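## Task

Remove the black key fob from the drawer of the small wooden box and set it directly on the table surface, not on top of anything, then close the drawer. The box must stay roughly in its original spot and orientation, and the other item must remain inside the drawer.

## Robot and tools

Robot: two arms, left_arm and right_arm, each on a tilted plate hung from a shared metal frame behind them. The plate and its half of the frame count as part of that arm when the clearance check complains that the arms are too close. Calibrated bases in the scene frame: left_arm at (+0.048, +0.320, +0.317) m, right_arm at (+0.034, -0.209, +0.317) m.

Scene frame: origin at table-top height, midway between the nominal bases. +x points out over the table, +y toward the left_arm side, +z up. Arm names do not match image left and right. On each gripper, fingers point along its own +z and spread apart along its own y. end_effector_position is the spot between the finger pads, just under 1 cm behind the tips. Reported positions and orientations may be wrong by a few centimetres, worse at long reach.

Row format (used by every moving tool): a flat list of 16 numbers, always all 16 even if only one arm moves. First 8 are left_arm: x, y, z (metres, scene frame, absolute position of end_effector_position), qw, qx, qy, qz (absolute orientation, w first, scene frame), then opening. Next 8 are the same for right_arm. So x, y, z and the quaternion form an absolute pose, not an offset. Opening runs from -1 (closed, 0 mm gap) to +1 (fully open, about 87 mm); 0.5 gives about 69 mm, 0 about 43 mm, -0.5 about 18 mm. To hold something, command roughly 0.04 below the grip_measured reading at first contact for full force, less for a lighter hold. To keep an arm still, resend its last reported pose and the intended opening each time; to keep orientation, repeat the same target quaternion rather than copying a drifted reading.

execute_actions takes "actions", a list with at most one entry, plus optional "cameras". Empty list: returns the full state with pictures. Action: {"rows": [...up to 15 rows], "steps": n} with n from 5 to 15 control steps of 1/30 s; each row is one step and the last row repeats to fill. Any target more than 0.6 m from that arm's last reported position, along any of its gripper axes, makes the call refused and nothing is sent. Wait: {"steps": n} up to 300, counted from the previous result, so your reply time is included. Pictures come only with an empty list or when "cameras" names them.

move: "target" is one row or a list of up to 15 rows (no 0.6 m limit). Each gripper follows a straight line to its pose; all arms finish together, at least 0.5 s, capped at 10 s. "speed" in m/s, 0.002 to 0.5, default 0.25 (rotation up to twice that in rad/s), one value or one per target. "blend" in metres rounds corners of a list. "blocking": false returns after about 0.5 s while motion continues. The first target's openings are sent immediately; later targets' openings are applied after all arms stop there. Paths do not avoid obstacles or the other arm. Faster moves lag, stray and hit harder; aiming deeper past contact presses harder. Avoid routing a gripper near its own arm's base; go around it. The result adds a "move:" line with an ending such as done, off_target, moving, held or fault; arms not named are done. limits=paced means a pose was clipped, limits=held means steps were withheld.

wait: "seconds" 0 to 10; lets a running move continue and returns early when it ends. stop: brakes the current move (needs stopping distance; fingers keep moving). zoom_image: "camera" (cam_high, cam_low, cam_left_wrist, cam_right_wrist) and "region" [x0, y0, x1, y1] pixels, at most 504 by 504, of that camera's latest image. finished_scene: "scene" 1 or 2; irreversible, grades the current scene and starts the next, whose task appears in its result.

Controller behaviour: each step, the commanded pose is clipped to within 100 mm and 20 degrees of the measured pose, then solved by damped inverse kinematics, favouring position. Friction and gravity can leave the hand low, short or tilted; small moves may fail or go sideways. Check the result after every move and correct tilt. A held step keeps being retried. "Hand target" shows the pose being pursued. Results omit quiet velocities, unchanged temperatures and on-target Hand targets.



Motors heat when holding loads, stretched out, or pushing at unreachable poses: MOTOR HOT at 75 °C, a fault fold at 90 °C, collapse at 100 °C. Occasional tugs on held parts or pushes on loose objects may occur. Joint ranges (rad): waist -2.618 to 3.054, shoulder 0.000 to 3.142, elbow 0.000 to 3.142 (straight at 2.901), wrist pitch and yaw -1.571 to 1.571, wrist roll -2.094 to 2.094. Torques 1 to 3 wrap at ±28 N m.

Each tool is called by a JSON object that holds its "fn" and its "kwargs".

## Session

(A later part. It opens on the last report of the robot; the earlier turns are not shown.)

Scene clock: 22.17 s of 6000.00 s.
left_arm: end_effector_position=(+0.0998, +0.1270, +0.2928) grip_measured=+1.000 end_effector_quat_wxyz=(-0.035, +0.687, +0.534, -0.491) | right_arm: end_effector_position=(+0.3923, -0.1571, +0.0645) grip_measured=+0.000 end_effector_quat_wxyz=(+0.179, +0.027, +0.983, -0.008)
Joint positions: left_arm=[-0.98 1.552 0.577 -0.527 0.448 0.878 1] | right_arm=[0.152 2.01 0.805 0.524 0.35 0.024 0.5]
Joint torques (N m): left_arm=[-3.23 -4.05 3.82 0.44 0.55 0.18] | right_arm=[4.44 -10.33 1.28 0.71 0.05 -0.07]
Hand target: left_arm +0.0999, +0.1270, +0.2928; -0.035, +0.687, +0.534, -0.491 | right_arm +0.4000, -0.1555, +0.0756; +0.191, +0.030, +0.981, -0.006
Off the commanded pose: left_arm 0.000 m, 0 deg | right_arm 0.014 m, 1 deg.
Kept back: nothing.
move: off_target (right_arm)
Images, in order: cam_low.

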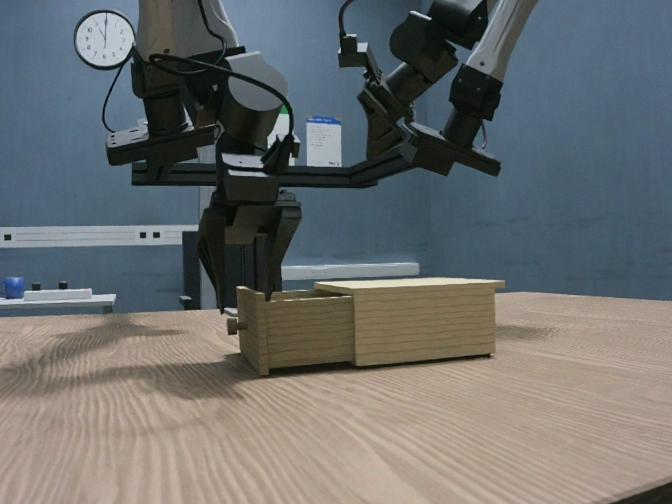

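{"fn": "move", "kwargs": {"target": [0.0998, 0.1270, 0.2928, -0.035, 0.687, 0.534, -0.491, 1, 0.400, -0.1555, 0.076, 0.1907, 0.0299, 0.9811, -0.0058, -0.80], "speed": 0.08, "cameras": ["cam_low", "cam_right_wrist"]}}

{"fn": "zoom_image", "kwargs": {"camera": "cam_low", "region": [180, 210, 340, 400]}}

Scene clock: 23.10 s of 6000.00 s.
left_arm: end_effector_position=(+0.0998, +0.1270, +0.2928) grip_measured=+1.000 end_effector_quat_wxyz=(-0.035, +0.687, +0.534, -0.491) | right_arm: end_effector_position=(+0.3923, -0.1548, +0.0650) grip_measured=-0.723 end_effector_quat_wxyz=(+0.179, +0.034, +0.983, -0.004)
Joint positions: left_arm=[-0.98 1.552 0.577 -0.527 0.448 0.878 1] | right_arm=[0.154 2.008 0.805 0.521 0.345 0.04 0.139]
Joint torques (N m): left_arm=[-3.22 -4.1 3.78 0.43 0.54 0.17] | right_arm=[4.29 -10.44 1.21 0.72 0.09 -0.28]
Hand target: left_arm +0.0999, +0.1270, +0.2928; -0.035, +0.687, +0.534, -0.491 | right_arm +0.4000, -0.1555, +0.0756; +0.191, +0.030, +0.981, -0.006
Off the commanded pose: left_arm 0.000 m, 0 deg | right_arm 0.013 m, 1 deg.
Kept back: nothing.
move: off_target (right_arm)
camera_calibration:
cam_right_wrist: T_world_to_cam=[[-0.0480124, -0.998845, 0.00157799, -0.137619], [-0.867733, 0.0424925, 0.495211, 0.334491], [-0.494707, 0.022407, -0.868771, 0.390518], [0, 0, 0, 1]]
Images, in order: cam_low, cam_right_wrist.

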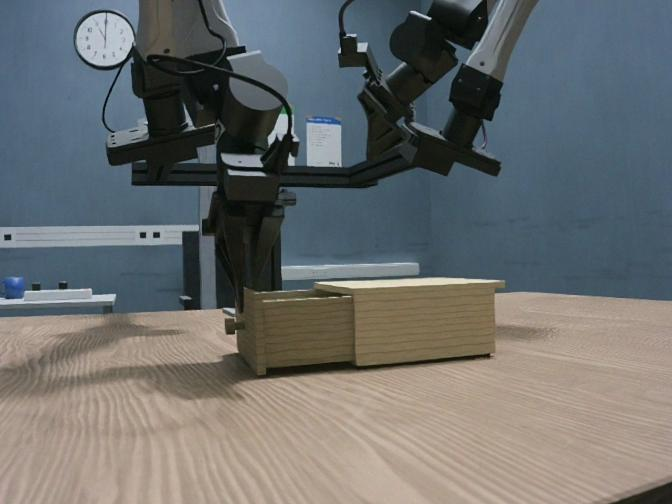

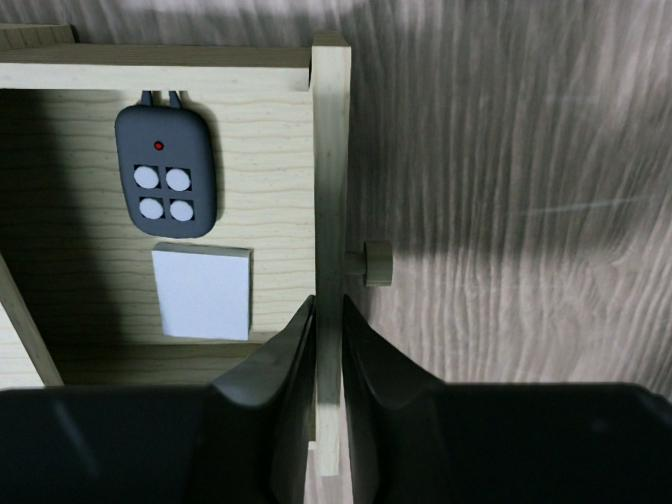

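Scaled by 2.653 from the camera's 672x504 image, which has a finer 960x720 frame.

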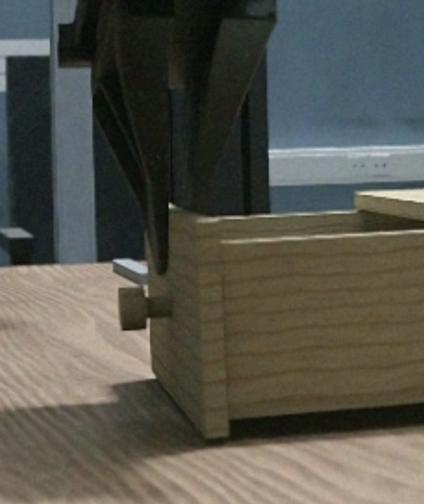

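{"fn": "move", "kwargs": {"target": [0.0998, 0.1270, 0.2928, -0.035, 0.687, 0.534, -0.491, 1, 0.399, -0.172, 0.076, 0.1907, 0.0299, 0.9811, -0.0058, -0.80], "speed": 0.03, "cameras": ["cam_low", "cam_right_wrist", "cam_high"]}}

{"fn": "zoom_image", "kwargs": {"camera": "cam_low", "region": [180, 230, 540, 400]}}

Scene clock: 24.13 s of 6000.00 s.
left_arm: end_effector_position=(+0.0998, +0.1270, +0.2928) grip_measured=+1.000 end_effector_quat_wxyz=(-0.035, +0.687, +0.534, -0.491) | right_arm: end_effector_position=(+0.3907, -0.1603, +0.0658) grip_measured=-0.726 end_effector_quat_wxyz=(+0.179, +0.032, +0.983, +0.004)
Joint positions: left_arm=[-0.98 1.552 0.577 -0.527 0.448 0.878 1] | right_arm=[0.131 1.994 0.79 0.526 0.311 0.025 0.137]
Joint torques (N m): left_arm=[-3.21 -4.1 3.78 0.43 0.54 0.18] | right_arm=[1.78 -10.95 0.79 0.74 0.07 -0.44]
Hand target: left_arm +0.0999, +0.1270, +0.2928; -0.035, +0.687, +0.534, -0.491 | right_arm +0.3988, -0.1718, +0.0754; +0.191, +0.030, +0.981, -0.006
Off the commanded pose: left_arm 0.000 m, 0 deg | right_arm 0.018 m, 2 deg.
Kept back: nothing.
move: off_target (right_arm)
camera_calibration:
cam_right_wrist: T_world_to_cam=[[-0.0423324, -0.999018, -0.0131134, -0.144557], [-0.867506, 0.0302425, 0.496506, 0.330789], [-0.495621, 0.0323942, -0.867934, 0.392351], [0, 0, 0, 1]]
Images, in order: cam_high, cam_low, cam_right_wrist.

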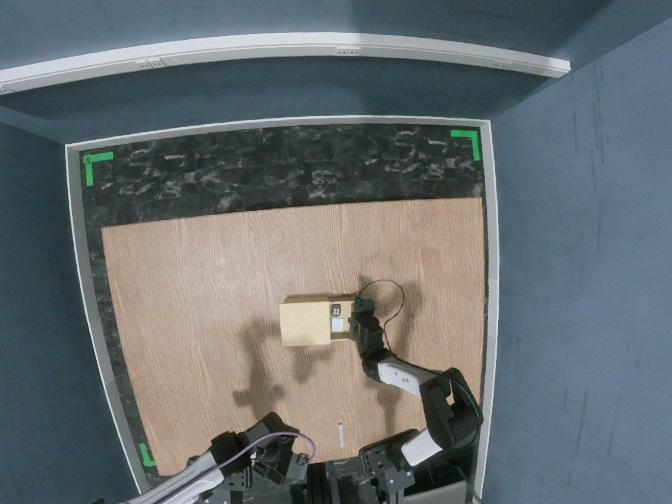

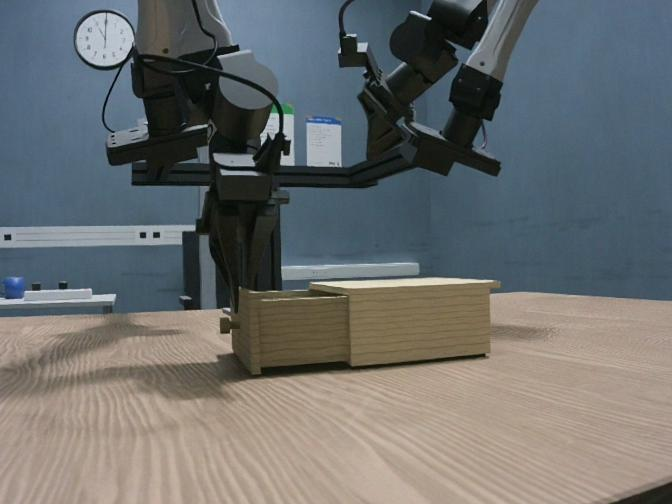

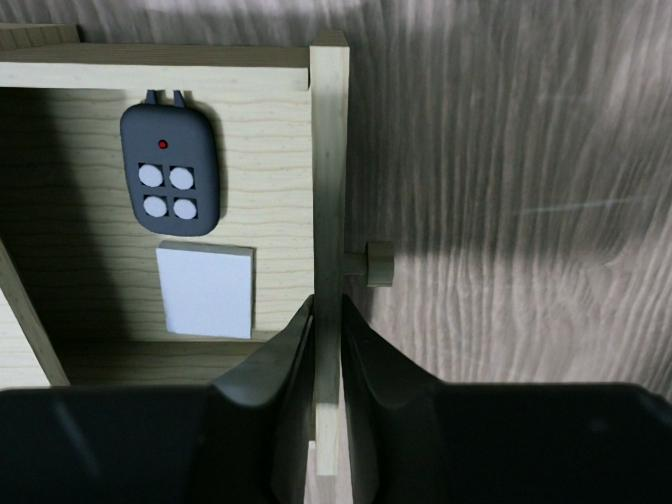

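Scaled by 1.400 from the camera's 672x504 image, which has a finer 960x720 frame.

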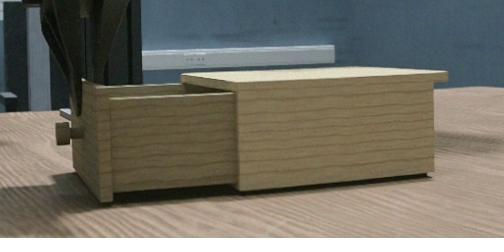

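{"fn": "move", "kwargs": {"target": [[0.0998, 0.1270, 0.2928, -0.035, 0.687, 0.534, -0.491, 1, 0.3907, -0.1603, 0.0658, 0.1907, 0.0299, 0.9811, -0.0058, -0.1],[0.0998, 0.1270, 0.2928, -0.035, 0.687, 0.534, -0.491, 1, 0.40, -0.158, 0.125, 0.193, 0.053, 0.9733, 0.1138, -0.1],[0.0998, 0.1270, 0.2928, -0.035, 0.687, 0.534, -0.491, 1, 0.436, -0.105, 0.11, 0.193, 0.053, 0.9733, 0.1138, -0.07]], "speed": 0.12}}

{"fn": "zoom_image", "kwargs": {"camera": "cam_right_wrist", "region": [130, 60, 530, 400]}}

{"fn": "zoom_image", "kwargs": {"camera": "cam_low", "region": [180, 200, 540, 400]}}

Scene clock: 30.37 s of 6000.00 s.
left_arm: end_effector_position=(+0.0998, +0.1270, +0.2928) grip_measured=+1.000 end_effector_quat_wxyz=(-0.035, +0.687, +0.534, -0.491) | right_arm: end_effector_position=(+0.4363, -0.1089, +0.1136) grip_measured=-0.070 end_effector_quat_wxyz=(+0.198, +0.052, +0.972, +0.116)
Joint positions: left_arm=[-0.98 1.552 0.577 -0.527 0.448 0.878 1] | right_arm=[0.191 1.875 0.895 0.347 0.147 0.13 0.465]
Joint torques (N m): left_arm=[-3.22 -4.08 3.79 0.43 0.54 0.21] | right_arm=[4.4 -6.27 5.11 0.82 0.02 -0.03]
Hand target: left_arm +0.0999, +0.1270, +0.2928; -0.035, +0.687, +0.534, -0.491 | right_arm +0.4360, -0.1050, +0.1101; +0.193, +0.053, +0.973, +0.114
Off the commanded pose: left_arm 0.000 m, 0 deg | right_arm 0.005 m, 1 deg.
Kept back: nothing.
move: done
camera_calibration:
cam_right_wrist: T_world_to_cam=[[-0.0356889, -0.97034, -0.239094, -0.0646595], [-0.891146, -0.077383, 0.44707, 0.349293], [-0.452312, 0.229023, -0.861953, 0.456666], [0, 0, 0, 1]]

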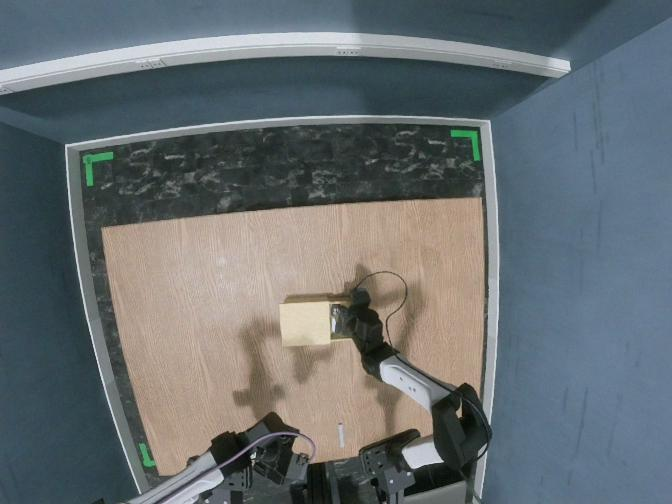

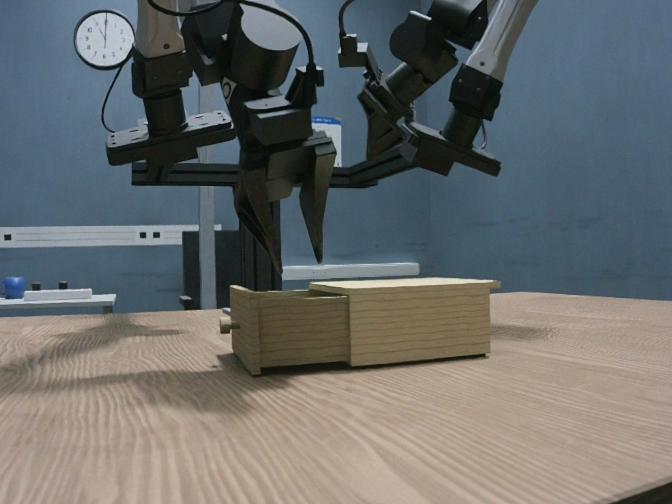

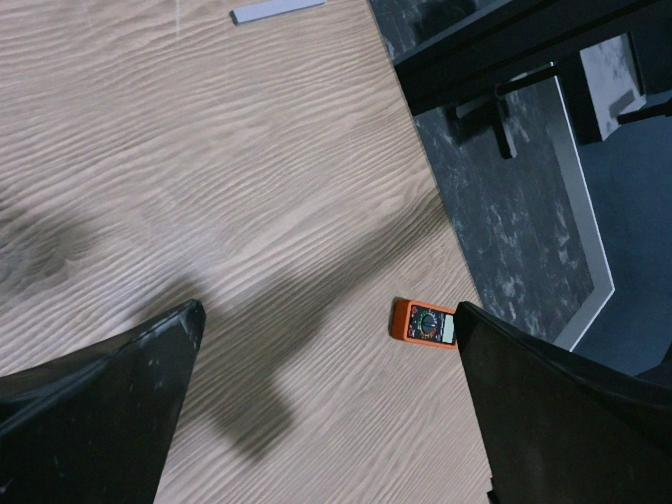

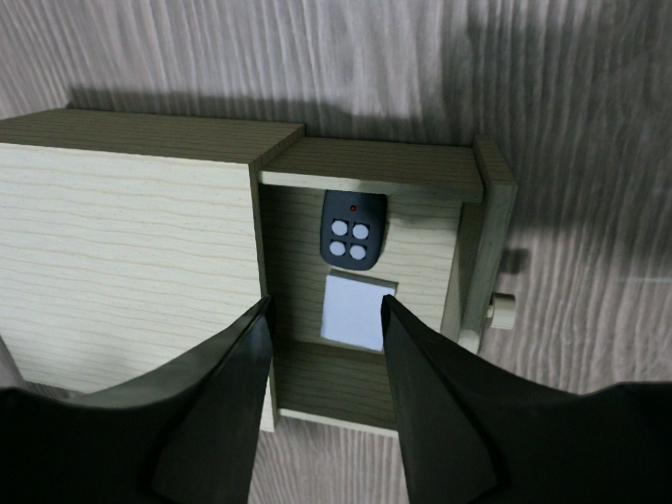

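Scaled by 1.260 from the camera's 672x504 image, which has a finer 960x720 frame.

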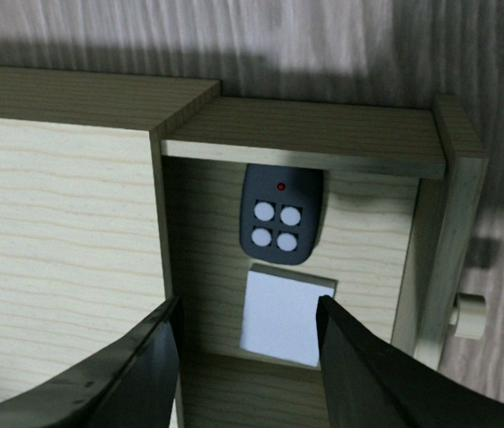

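Scaled by 1.400 from the camera's 672x504 image, which has a finer 960x720 frame.

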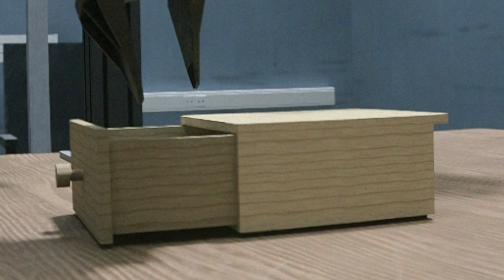

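{"fn": "move", "kwargs": {"target": [0.0998, 0.1270, 0.2928, -0.035, 0.687, 0.534, -0.491, 1, 0.434, -0.1065, 0.065, 0.193, 0.053, 0.9733, 0.1138, -0.07], "speed": 0.08, "cameras": ["cam_right_wrist", "cam_low"]}}

{"fn": "zoom_image", "kwargs": {"camera": "cam_right_wrist", "region": [130, 100, 530, 440]}}

{"fn": "zoom_image", "kwargs": {"camera": "cam_low", "region": [180, 200, 400, 400]}}

Scene clock: 32.40 s of 6000.00 s.
left_arm: end_effector_position=(+0.0998, +0.1270, +0.2928) grip_measured=+1.000 end_effector_quat_wxyz=(-0.035, +0.687, +0.534, -0.491) | right_arm: end_effector_position=(+0.4277, -0.1050, +0.0693) grip_measured=-0.070 end_effector_quat_wxyz=(+0.185, +0.053, +0.975, +0.112)
Joint positions: left_arm=[-0.98 1.552 0.577 -0.527 0.448 0.878 1] | right_arm=[0.166 2.041 0.94 0.443 0.134 0.123 0.465]
Joint torques (N m): left_arm=[-3.19 -4.08 3.81 0.42 0.55 0.2] | right_arm=[2.78 -6.71 4.18 1.01 -0.22 -0.25]
Hand target: left_arm +0.0999, +0.1270, +0.2928; -0.035, +0.687, +0.534, -0.491 | right_arm +0.4337, -0.1066, +0.0652; +0.193, +0.053, +0.973, +0.114
Off the commanded pose: left_arm 0.000 m, 0 deg | right_arm 0.008 m, 1 deg.
Kept back: nothing.
move: done
camera_calibration:
cam_right_wrist: T_world_to_cam=[[-0.0425545, -0.971656, -0.232538, -0.0694879], [-0.878978, -0.0742362, 0.471048, 0.355151], [-0.474959, 0.224441, -0.850905, 0.422153], [0, 0, 0, 1]]
Images, in order: cam_low, cam_right_wrist.

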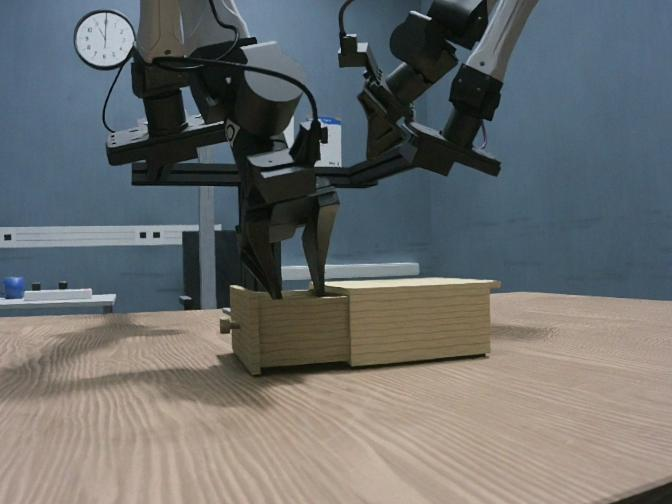

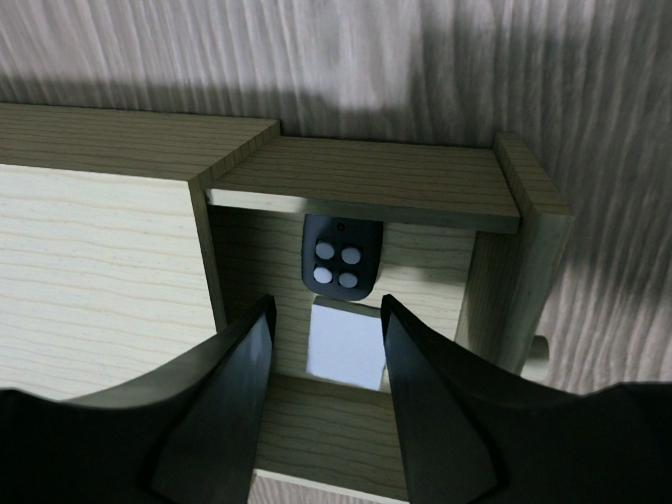

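Scaled by 1.260 from the camera's 672x504 image, which has a finer 960x720 frame.

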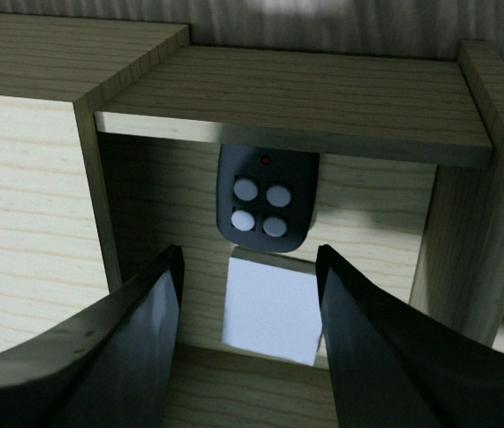

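Scaled by 2.291 from the camera's 672x504 image, which has a finer 960x720 frame.

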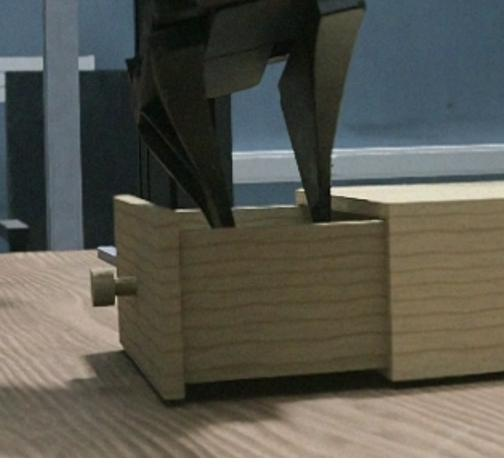

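{"fn": "move", "kwargs": {"target": [0.0998, 0.1270, 0.2928, -0.035, 0.687, 0.534, -0.491, 1, 0.436, -0.1035, 0.039, 0.193, 0.053, 0.9733, 0.1138, -0.07], "speed": 0.05, "cameras": ["cam_right_wrist", "cam_low"]}}

{"fn": "zoom_image", "kwargs": {"camera": "cam_right_wrist", "region": [130, 140, 530, 480]}}

{"fn": "zoom_image", "kwargs": {"camera": "cam_low", "region": [180, 200, 400, 400]}}

Scene clock: 33.70 s of 6000.00 s.
left_arm: end_effector_position=(+0.0998, +0.1270, +0.2928) grip_measured=+1.000 end_effector_quat_wxyz=(-0.035, +0.687, +0.534, -0.491) | right_arm: end_effector_position=(+0.4327, -0.1013, +0.0444) grip_measured=-0.070 end_effector_quat_wxyz=(+0.188, +0.053, +0.974, +0.113)
Joint positions: left_arm=[-0.98 1.552 0.577 -0.527 0.448 0.878 1] | right_arm=[0.153 2.143 1.001 0.491 0.122 0.114 0.465]
Joint torques (N m): left_arm=[-3.19 -4.07 3.84 0.43 0.54 0.18] | right_arm=[2.81 -6.72 3.66 1.01 -0.2 -0.25]
Hand target: left_arm +0.0999, +0.1270, +0.2928; -0.035, +0.687, +0.534, -0.491 | right_arm +0.4358, -0.1036, +0.0391; +0.193, +0.053, +0.973, +0.114
Off the commanded pose: left_arm 0.000 m, 0 deg | right_arm 0.007 m, 1 deg.
Kept back: nothing.
move: done
camera_calibration:
cam_right_wrist: T_world_to_cam=[[-0.0418363, -0.971322, -0.234056, -0.0716286], [-0.881712, -0.0742902, 0.465902, 0.372953], [-0.469929, 0.225862, -0.853319, 0.400553], [0, 0, 0, 1]]
Images, in order: cam_low, cam_right_wrist.

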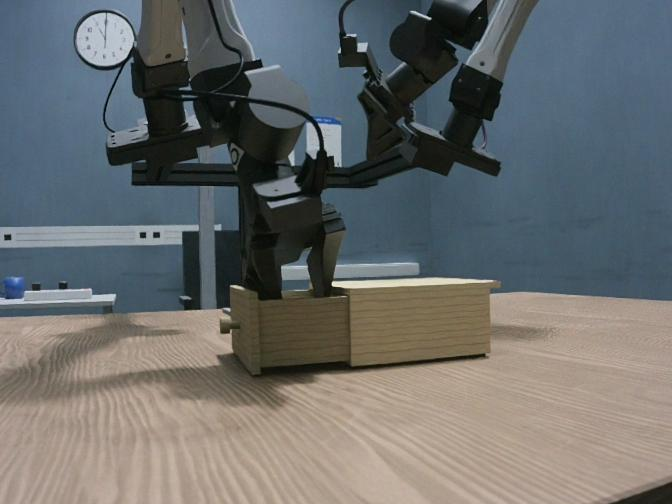

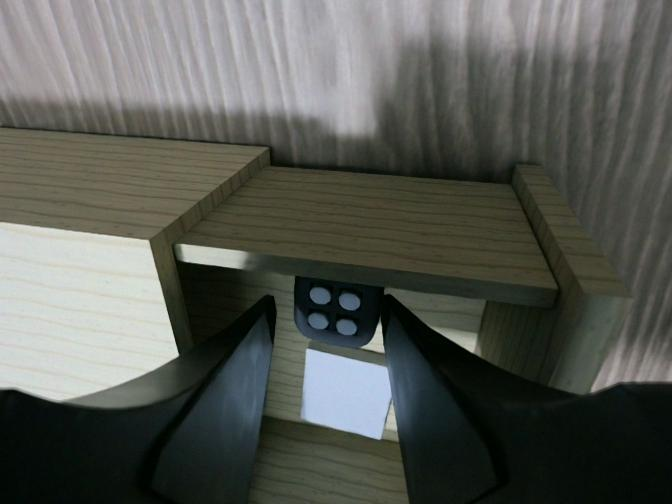

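Scaled by 1.260 from the camera's 672x504 image, which has a finer 960x720 frame.

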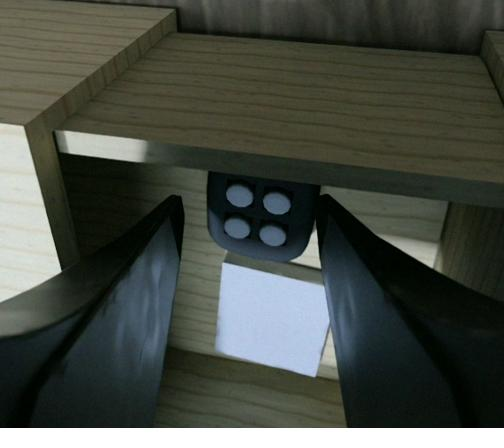

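Scaled by 2.291 from the camera's 672x504 image, which has a finer 960x720 frame.

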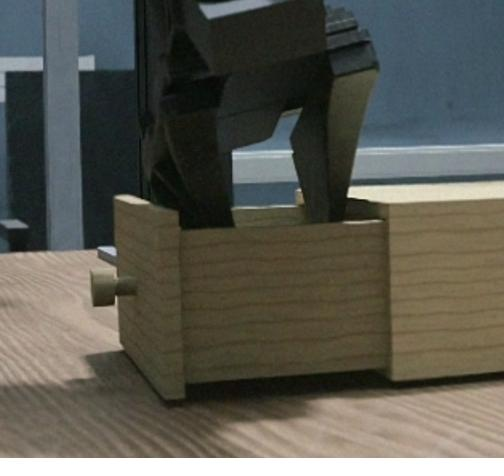

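{"fn": "move", "kwargs": {"target": [[0.0998, 0.1270, 0.2928, -0.035, 0.687, 0.534, -0.491, 1, 0.434, -0.1038, 0.039, 0.1924, 0.0432, 0.9788, 0.0627, -0.07],[0.0998, 0.1270, 0.2928, -0.035, 0.687, 0.534, -0.491, 1, 0.434, -0.1038, 0.028, 0.1924, 0.0432, 0.9788, 0.0627, -0.07]], "speed": 0.04, "cameras": ["cam_right_wrist", "cam_low"]}}

{"fn": "zoom_image", "kwargs": {"camera": "cam_right_wrist", "region": [130, 140, 530, 480]}}

{"fn": "zoom_image", "kwargs": {"camera": "cam_low", "region": [180, 200, 400, 400]}}

Scene clock: 36.13 s of 6000.00 s.
left_arm: end_effector_position=(+0.0998, +0.1270, +0.2928) grip_measured=+1.000 end_effector_quat_wxyz=(-0.035, +0.687, +0.534, -0.491) | right_arm: end_effector_position=(+0.4333, -0.1044, +0.0328) grip_measured=-0.070 end_effector_quat_wxyz=(+0.190, +0.047, +0.978, +0.068)
Joint positions: left_arm=[-0.98 1.552 0.577 -0.527 0.448 0.878 1] | right_arm=[0.178 2.192 1.037 0.498 0.229 0.1 0.465]
Joint torques (N m): left_arm=[-3.17 -4.1 3.82 0.43 0.54 0.2] | right_arm=[4.52 -6.57 3.41 0.99 0.03 -0.28]
Motor temperatures (°C): left_arm=[27 37 39 30 25 28 24] | right_arm=[26 36 31 32 28 29 29]
Heat: left arm: 39 °C; right arm: 36 °C.
Hand target: left_arm +0.0999, +0.1270, +0.2928; -0.035, +0.687, +0.534, -0.491 | right_arm +0.4338, -0.1038, +0.0281; +0.192, +0.043, +0.978, +0.063
Off the commanded pose: left_arm 0.000 m, 0 deg | right_arm 0.005 m, 1 deg.
Kept back: nothing.
move: done
camera_calibration:
cam_right_wrist: T_world_to_cam=[[-0.0470269, -0.988459, -0.144006, -0.0798232], [-0.881345, -0.0267919, 0.471713, 0.383373], [-0.470127, 0.149102, -0.869913, 0.384248], [0, 0, 0, 1]]
Images, in order: cam_low, cam_right_wrist.

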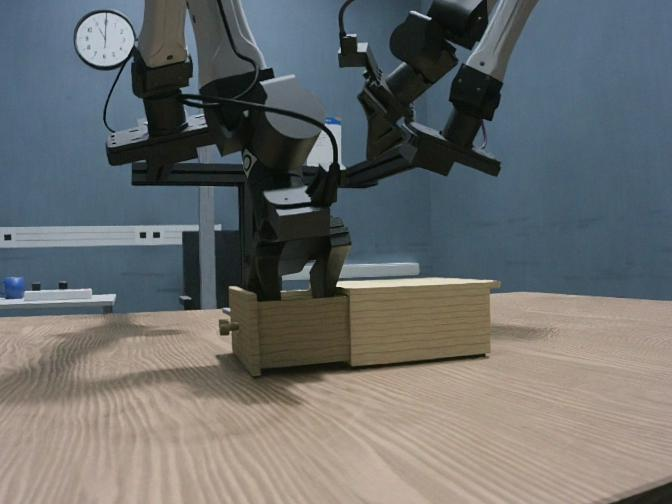

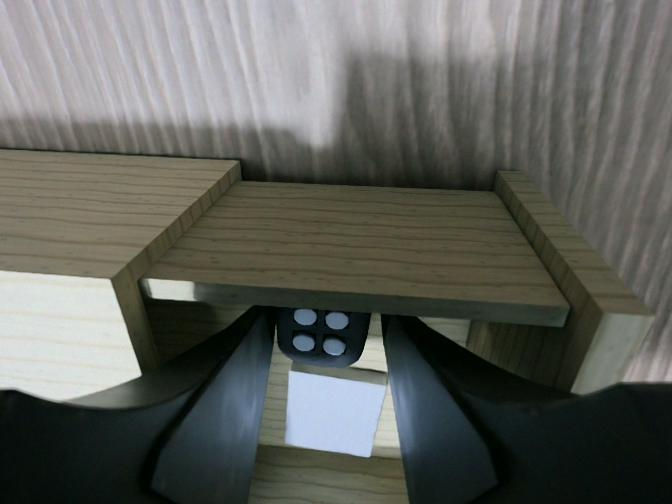

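Scaled by 1.260 from the camera's 672x504 image, which has a finer 960x720 frame.

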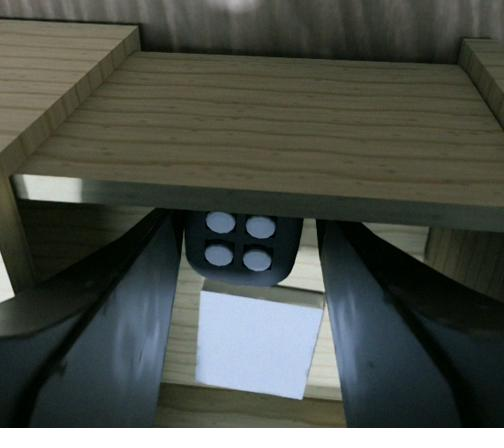

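Scaled by 2.291 from the camera's 672x504 image, which has a finer 960x720 frame.

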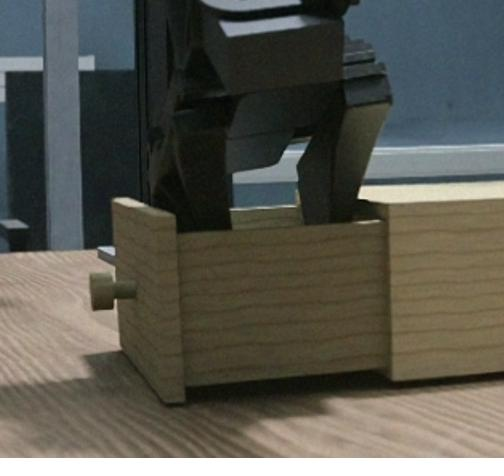

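{"fn": "move", "kwargs": {"target": [[0.0998, 0.1270, 0.2928, -0.035, 0.687, 0.534, -0.491, 1, 0.434, -0.1000, 0.028, 0.1924, 0.0432, 0.9788, 0.0627, -0.07],[0.0998, 0.1270, 0.2928, -0.035, 0.687, 0.534, -0.491, 1, 0.434, -0.1000, 0.023, 0.1924, 0.0432, 0.9788, 0.0627, -0.07]], "speed": 0.03, "cameras": ["cam_right_wrist", "cam_low"]}}

{"fn": "zoom_image", "kwargs": {"camera": "cam_right_wrist", "region": [130, 140, 530, 480]}}

{"fn": "zoom_image", "kwargs": {"camera": "cam_low", "region": [180, 200, 400, 400]}}

Scene clock: 37.17 s of 6000.00 s.
left_arm: end_effector_position=(+0.0998, +0.1270, +0.2928) grip_measured=+1.000 end_effector_quat_wxyz=(-0.035, +0.687, +0.534, -0.491) | right_arm: end_effector_position=(+0.4339, -0.1052, +0.0305) grip_measured=-0.070 end_effector_quat_wxyz=(+0.190, +0.047, +0.979, +0.063)
Joint positions: left_arm=[-0.98 1.552 0.577 -0.527 0.448 0.878 1] | right_arm=[0.178 2.201 1.045 0.498 0.237 0.097 0.465]
Joint torques (N m): left_arm=[-3.19 -4.08 3.79 0.44 0.54 0.19] | right_arm=[4.98 -5.7 4.03 1.07 0 -0.22]
Hand target: left_arm +0.0999, +0.1270, +0.2928; -0.035, +0.687, +0.534, -0.491 | right_arm +0.4339, -0.1001, +0.0234; +0.192, +0.043, +0.978, +0.063
Off the commanded pose: left_arm 0.000 m, 0 deg | right_arm 0.009 m, 0 deg.
Kept back: nothing.
move: done
camera_calibration:
cam_right_wrist: T_world_to_cam=[[-0.0475812, -0.989673, -0.135214, -0.0810802], [-0.881082, -0.0221873, 0.472443, 0.385272], [-0.470565, 0.141614, -0.870927, 0.382103], [0, 0, 0, 1]]
Images, in order: cam_low, cam_right_wrist.

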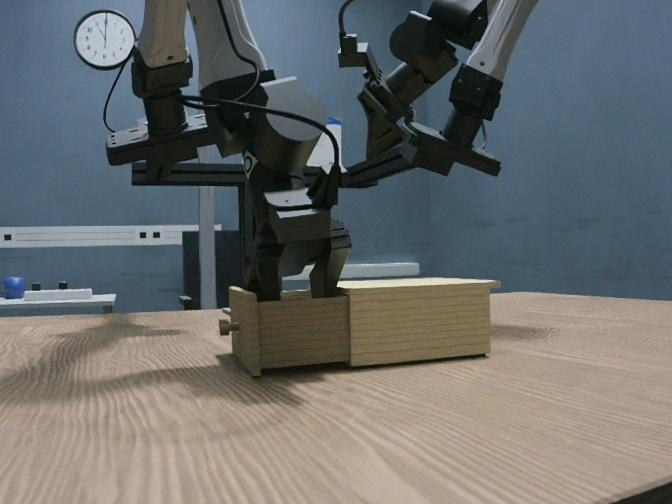

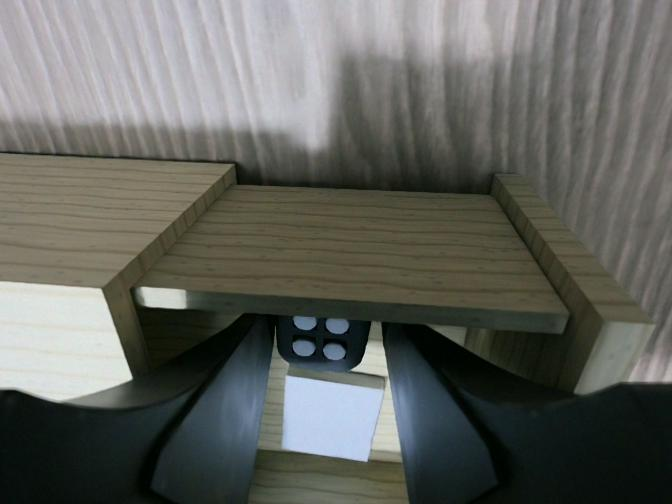

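Scaled by 1.260 from the camera's 672x504 image, which has a finer 960x720 frame.

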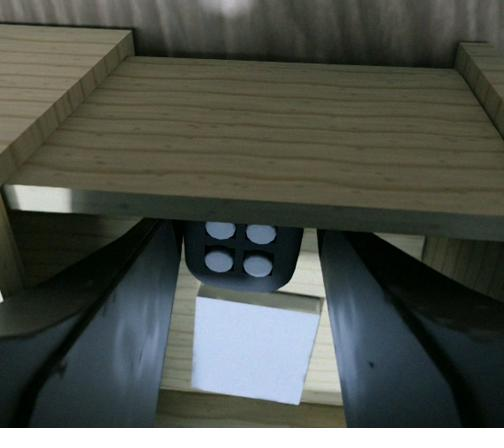

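Scaled by 2.291 from the camera's 672x504 image, which has a finer 960x720 frame.

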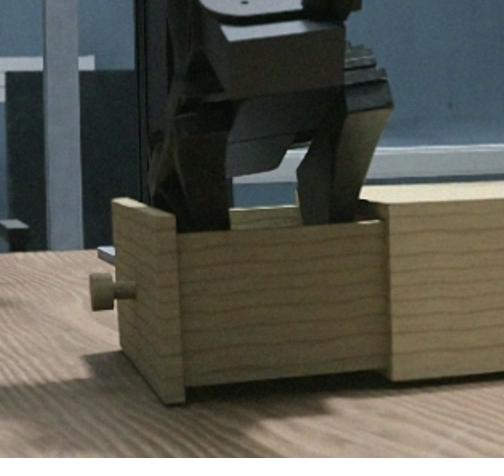

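{"fn": "move", "kwargs": {"target": [0.0998, 0.1270, 0.2928, -0.035, 0.687, 0.534, -0.491, 1, 0.434, -0.1000, 0.023, 0.1924, 0.0432, 0.9788, 0.0627, -0.22], "speed": 0.03, "cameras": ["cam_right_wrist", "cam_low"]}}

{"fn": "zoom_image", "kwargs": {"camera": "cam_right_wrist", "region": [130, 140, 530, 480]}}

{"fn": "zoom_image", "kwargs": {"camera": "cam_low", "region": [180, 200, 400, 400]}}

Scene clock: 38.33 s of 6000.00 s.
left_arm: end_effector_position=(+0.0998, +0.1270, +0.2928) grip_measured=+1.000 end_effector_quat_wxyz=(-0.035, +0.687, +0.534, -0.491) | right_arm: end_effector_position=(+0.4342, -0.1054, +0.0299) grip_measured=-0.171 end_effector_quat_wxyz=(+0.190, +0.047, +0.979, +0.062)
Joint positions: left_arm=[-0.98 1.552 0.577 -0.527 0.448 0.878 1] | right_arm=[0.178 2.203 1.047 0.499 0.24 0.097 0.414]
Joint torques (N m): left_arm=[-3.19 -4.15 3.81 0.44 0.55 0.19] | right_arm=[4.94 -5.78 4.01 1.04 -0.05 -0.2]
Hand target: left_arm +0.0999, +0.1270, +0.2928; -0.035, +0.687, +0.534, -0.491 | right_arm +0.4338, -0.1001, +0.0234; +0.192, +0.043, +0.978, +0.063
Off the commanded pose: left_arm 0.000 m, 0 deg | right_arm 0.009 m, 0 deg.
Kept back: nothing.
move: done
camera_calibration:
cam_right_wrist: T_world_to_cam=[[-0.0485882, -0.989893, -0.133234, -0.0809881], [-0.881424, -0.0202499, 0.471892, 0.386111], [-0.46982, 0.140364, -0.871531, 0.381325], [0, 0, 0, 1]]
Images, in order: cam_low, cam_right_wrist.

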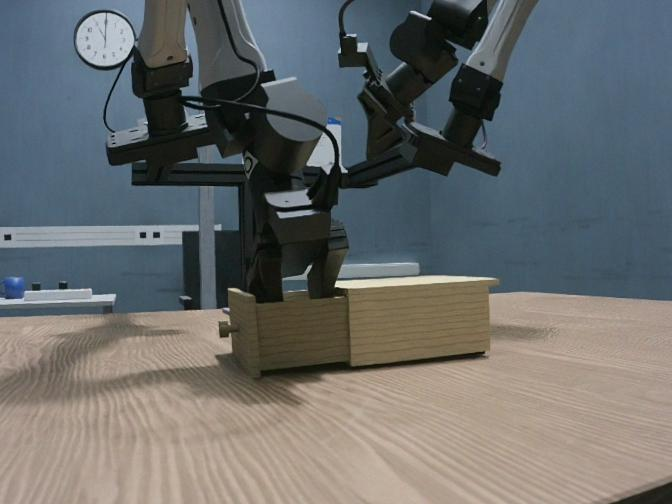

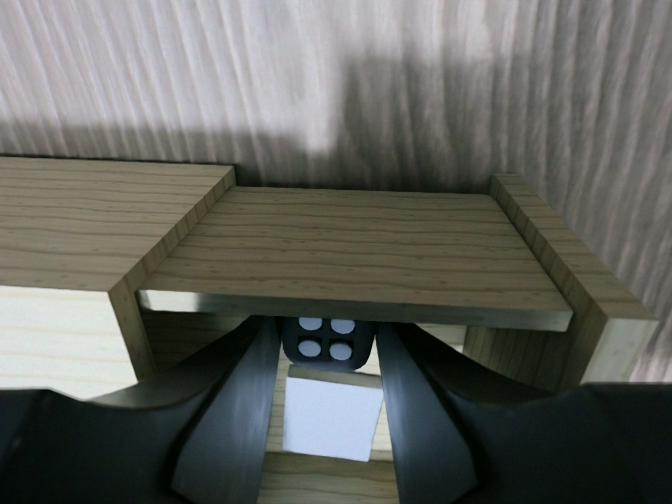

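Scaled by 1.260 from the camera's 672x504 image, which has a finer 960x720 frame.

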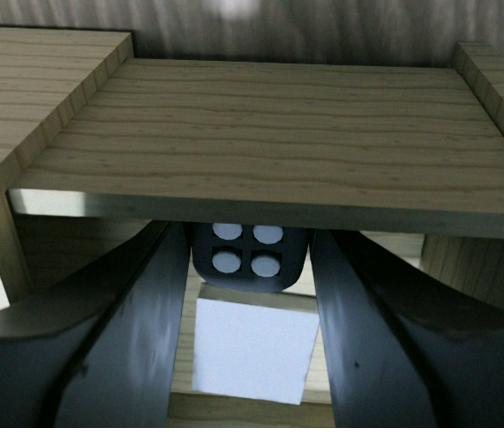

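Scaled by 2.291 from the camera's 672x504 image, which has a finer 960x720 frame.

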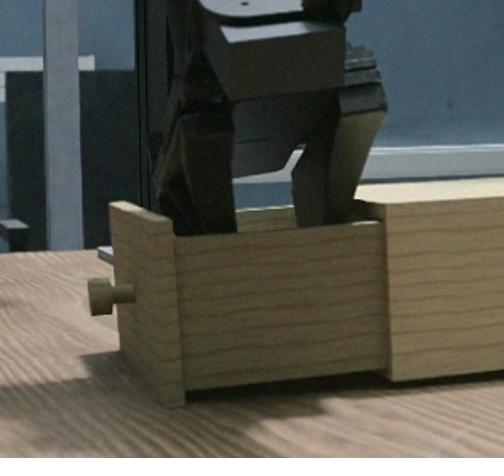

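{"fn": "move", "kwargs": {"target": [[0.0998, 0.1270, 0.2928, -0.035, 0.687, 0.534, -0.491, 1, 0.434, -0.1045, 0.06, 0.1924, 0.0432, 0.9788, 0.0627, -0.22]], "speed": 0.04, "cameras": ["cam_right_wrist", "cam_low"]}}

{"fn": "zoom_image", "kwargs": {"camera": "cam_right_wrist", "region": [130, 140, 530, 480]}}

{"fn": "zoom_image", "kwargs": {"camera": "cam_low", "region": [180, 200, 400, 400]}}

Scene clock: 41.93 s of 6000.00 s.
left_arm: end_effector_position=(+0.0998, +0.1270, +0.2928) grip_measured=+1.000 end_effector_quat_wxyz=(-0.035, +0.687, +0.534, -0.491) | right_arm: end_effector_position=(+0.4244, -0.1063, +0.0455) grip_measured=-0.171 end_effector_quat_wxyz=(+0.179, +0.039, +0.981, +0.061)
Joint positions: left_arm=[-0.98 1.552 0.577 -0.527 0.448 0.878 1] | right_arm=[0.192 2.137 0.998 0.456 0.248 0.097 0.414]
Joint torques (N m): left_arm=[-3.23 -4.14 3.82 0.44 0.54 0.19] | right_arm=[5.48 -11.51 1.73 0.74 0.04 -0.06]
Hand target: left_arm +0.0999, +0.1270, +0.2928; -0.035, +0.687, +0.534, -0.491 | right_arm +0.4339, -0.1044, +0.0594; +0.192, +0.043, +0.978, +0.063
Off the commanded pose: left_arm 0.000 m, 0 deg | right_arm 0.017 m, 2 deg.
Kept back: nothing.
move: off_target (right_arm)
camera_calibration:
cam_right_wrist: T_world_to_cam=[[-0.034959, -0.991138, -0.128151, -0.0864945], [-0.870487, -0.0327939, 0.491097, 0.363294], [-0.490948, 0.128722, -0.861627, 0.397711], [0, 0, 0, 1]]
Images, in order: cam_low, cam_right_wrist.

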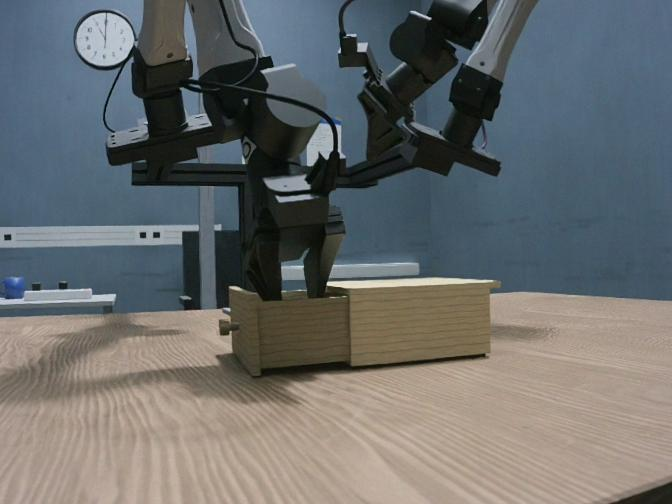

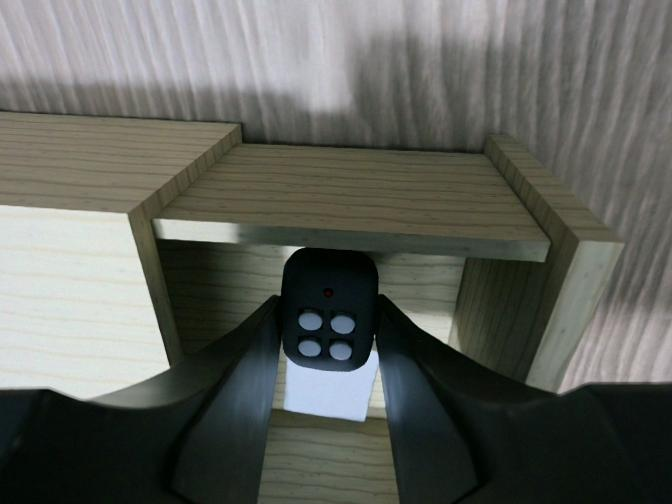

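Scaled by 1.260 from the camera's 672x504 image, which has a finer 960x720 frame.

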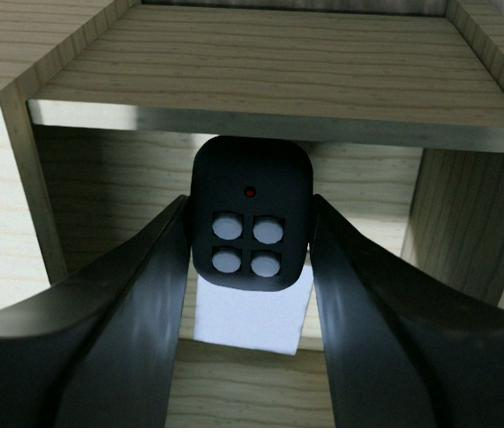

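Scaled by 2.291 from the camera's 672x504 image, which has a finer 960x720 frame.

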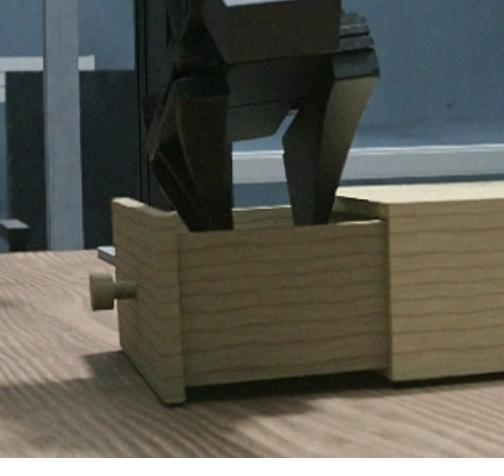

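{"fn": "move", "kwargs": {"target": [[0.0998, 0.1270, 0.2928, -0.035, 0.687, 0.534, -0.491, 1, 0.430, -0.115, 0.14, 0.1924, 0.0432, 0.9788, 0.0627, -0.22],[0.0998, 0.1270, 0.2928, -0.035, 0.687, 0.534, -0.491, 1, 0.42, -0.31, 0.14, 0.1924, 0.0432, 0.9788, 0.0627, -0.22],[0.0998, 0.1270, 0.2928, -0.035, 0.687, 0.534, -0.491, 1, 0.42, -0.31, 0.065, 0.1924, 0.0432, 0.9788, 0.0627, -0.22]], "speed": [0.06, 0.15, 0.1], "blend": 0.02}}

{"fn": "zoom_image", "kwargs": {"camera": "cam_right_wrist", "region": [130, 100, 530, 440]}}

{"fn": "zoom_image", "kwargs": {"camera": "cam_low", "region": [0, 200, 220, 400]}}

Scene clock: 46.30 s of 6000.00 s.
left_arm: end_effector_position=(+0.0998, +0.1270, +0.2928) grip_measured=+1.000 end_effector_quat_wxyz=(-0.035, +0.687, +0.534, -0.491) | right_arm: end_effector_position=(+0.4131, -0.3055, +0.0682) grip_measured=-0.172 end_effector_quat_wxyz=(+0.182, +0.046, +0.980, +0.063)
Joint positions: left_arm=[-0.98 1.552 0.577 -0.527 0.448 0.878 1] | right_arm=[-0.343 1.9 0.925 0.31 -0.176 -0.22 0.414]
Joint torques (N m): left_arm=[-3.23 -4.11 3.86 0.45 0.55 0.18] | right_arm=[-0.18 -6.75 4.64 0.93 -0.27 -0.24]
Hand target: left_arm +0.0999, +0.1270, +0.2928; -0.035, +0.687, +0.534, -0.491 | right_arm +0.4199, -0.3100, +0.0653; +0.192, +0.043, +0.978, +0.063
Off the commanded pose: left_arm 0.000 m, 0 deg | right_arm 0.009 m, 1 deg.
Kept back: nothing.
move: done
camera_calibration:
cam_right_wrist: T_world_to_cam=[[-0.0479421, -0.989651, -0.135247, -0.275112], [-0.873059, -0.0242618, 0.487011, 0.339714], [-0.485253, 0.141427, -0.86286, 0.439004], [0, 0, 0, 1]]

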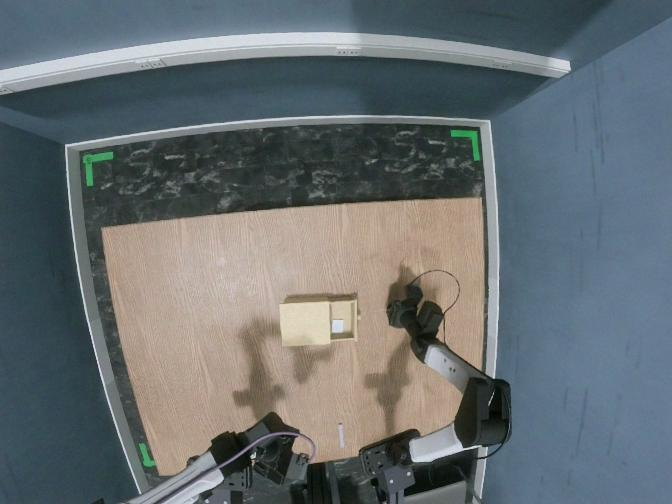

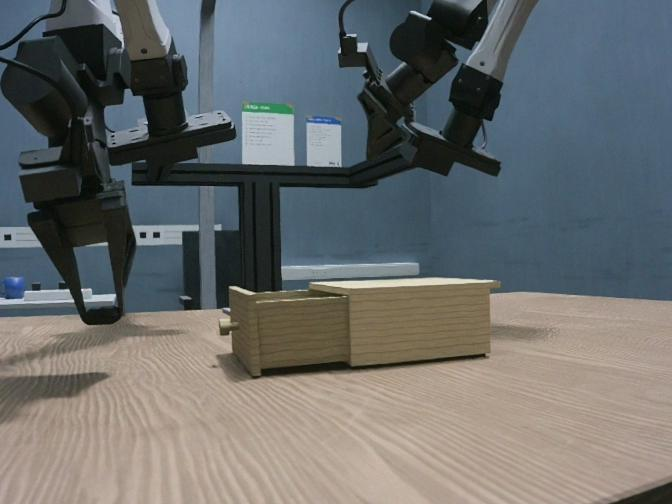

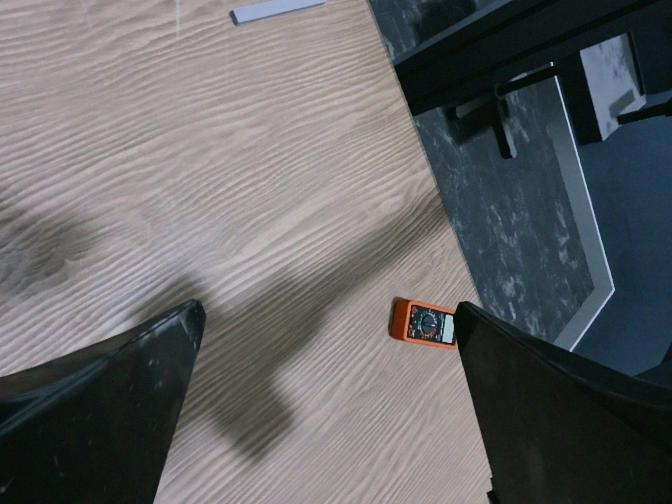

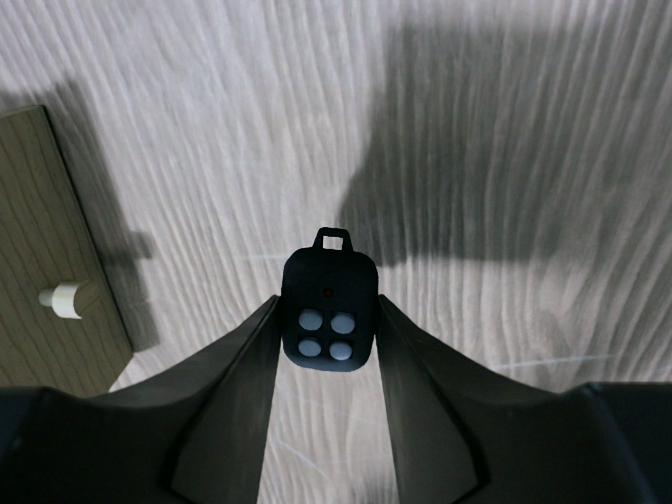

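Scaled by 1.260 from the camera's 672x504 image, which has a finer 960x720 frame.

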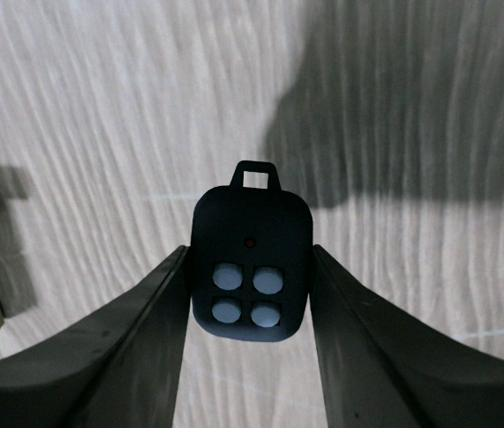

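Scaled by 2.291 from the camera's 672x504 image, which has a finer 960x720 frame.

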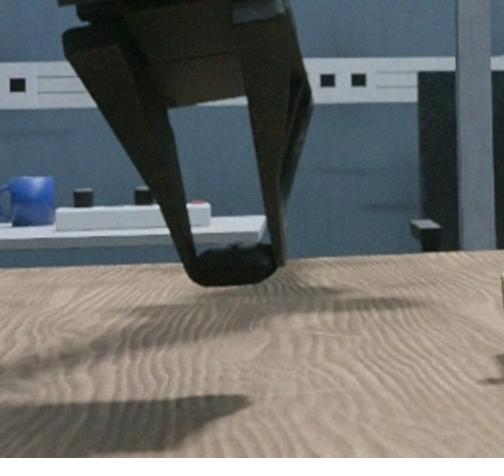

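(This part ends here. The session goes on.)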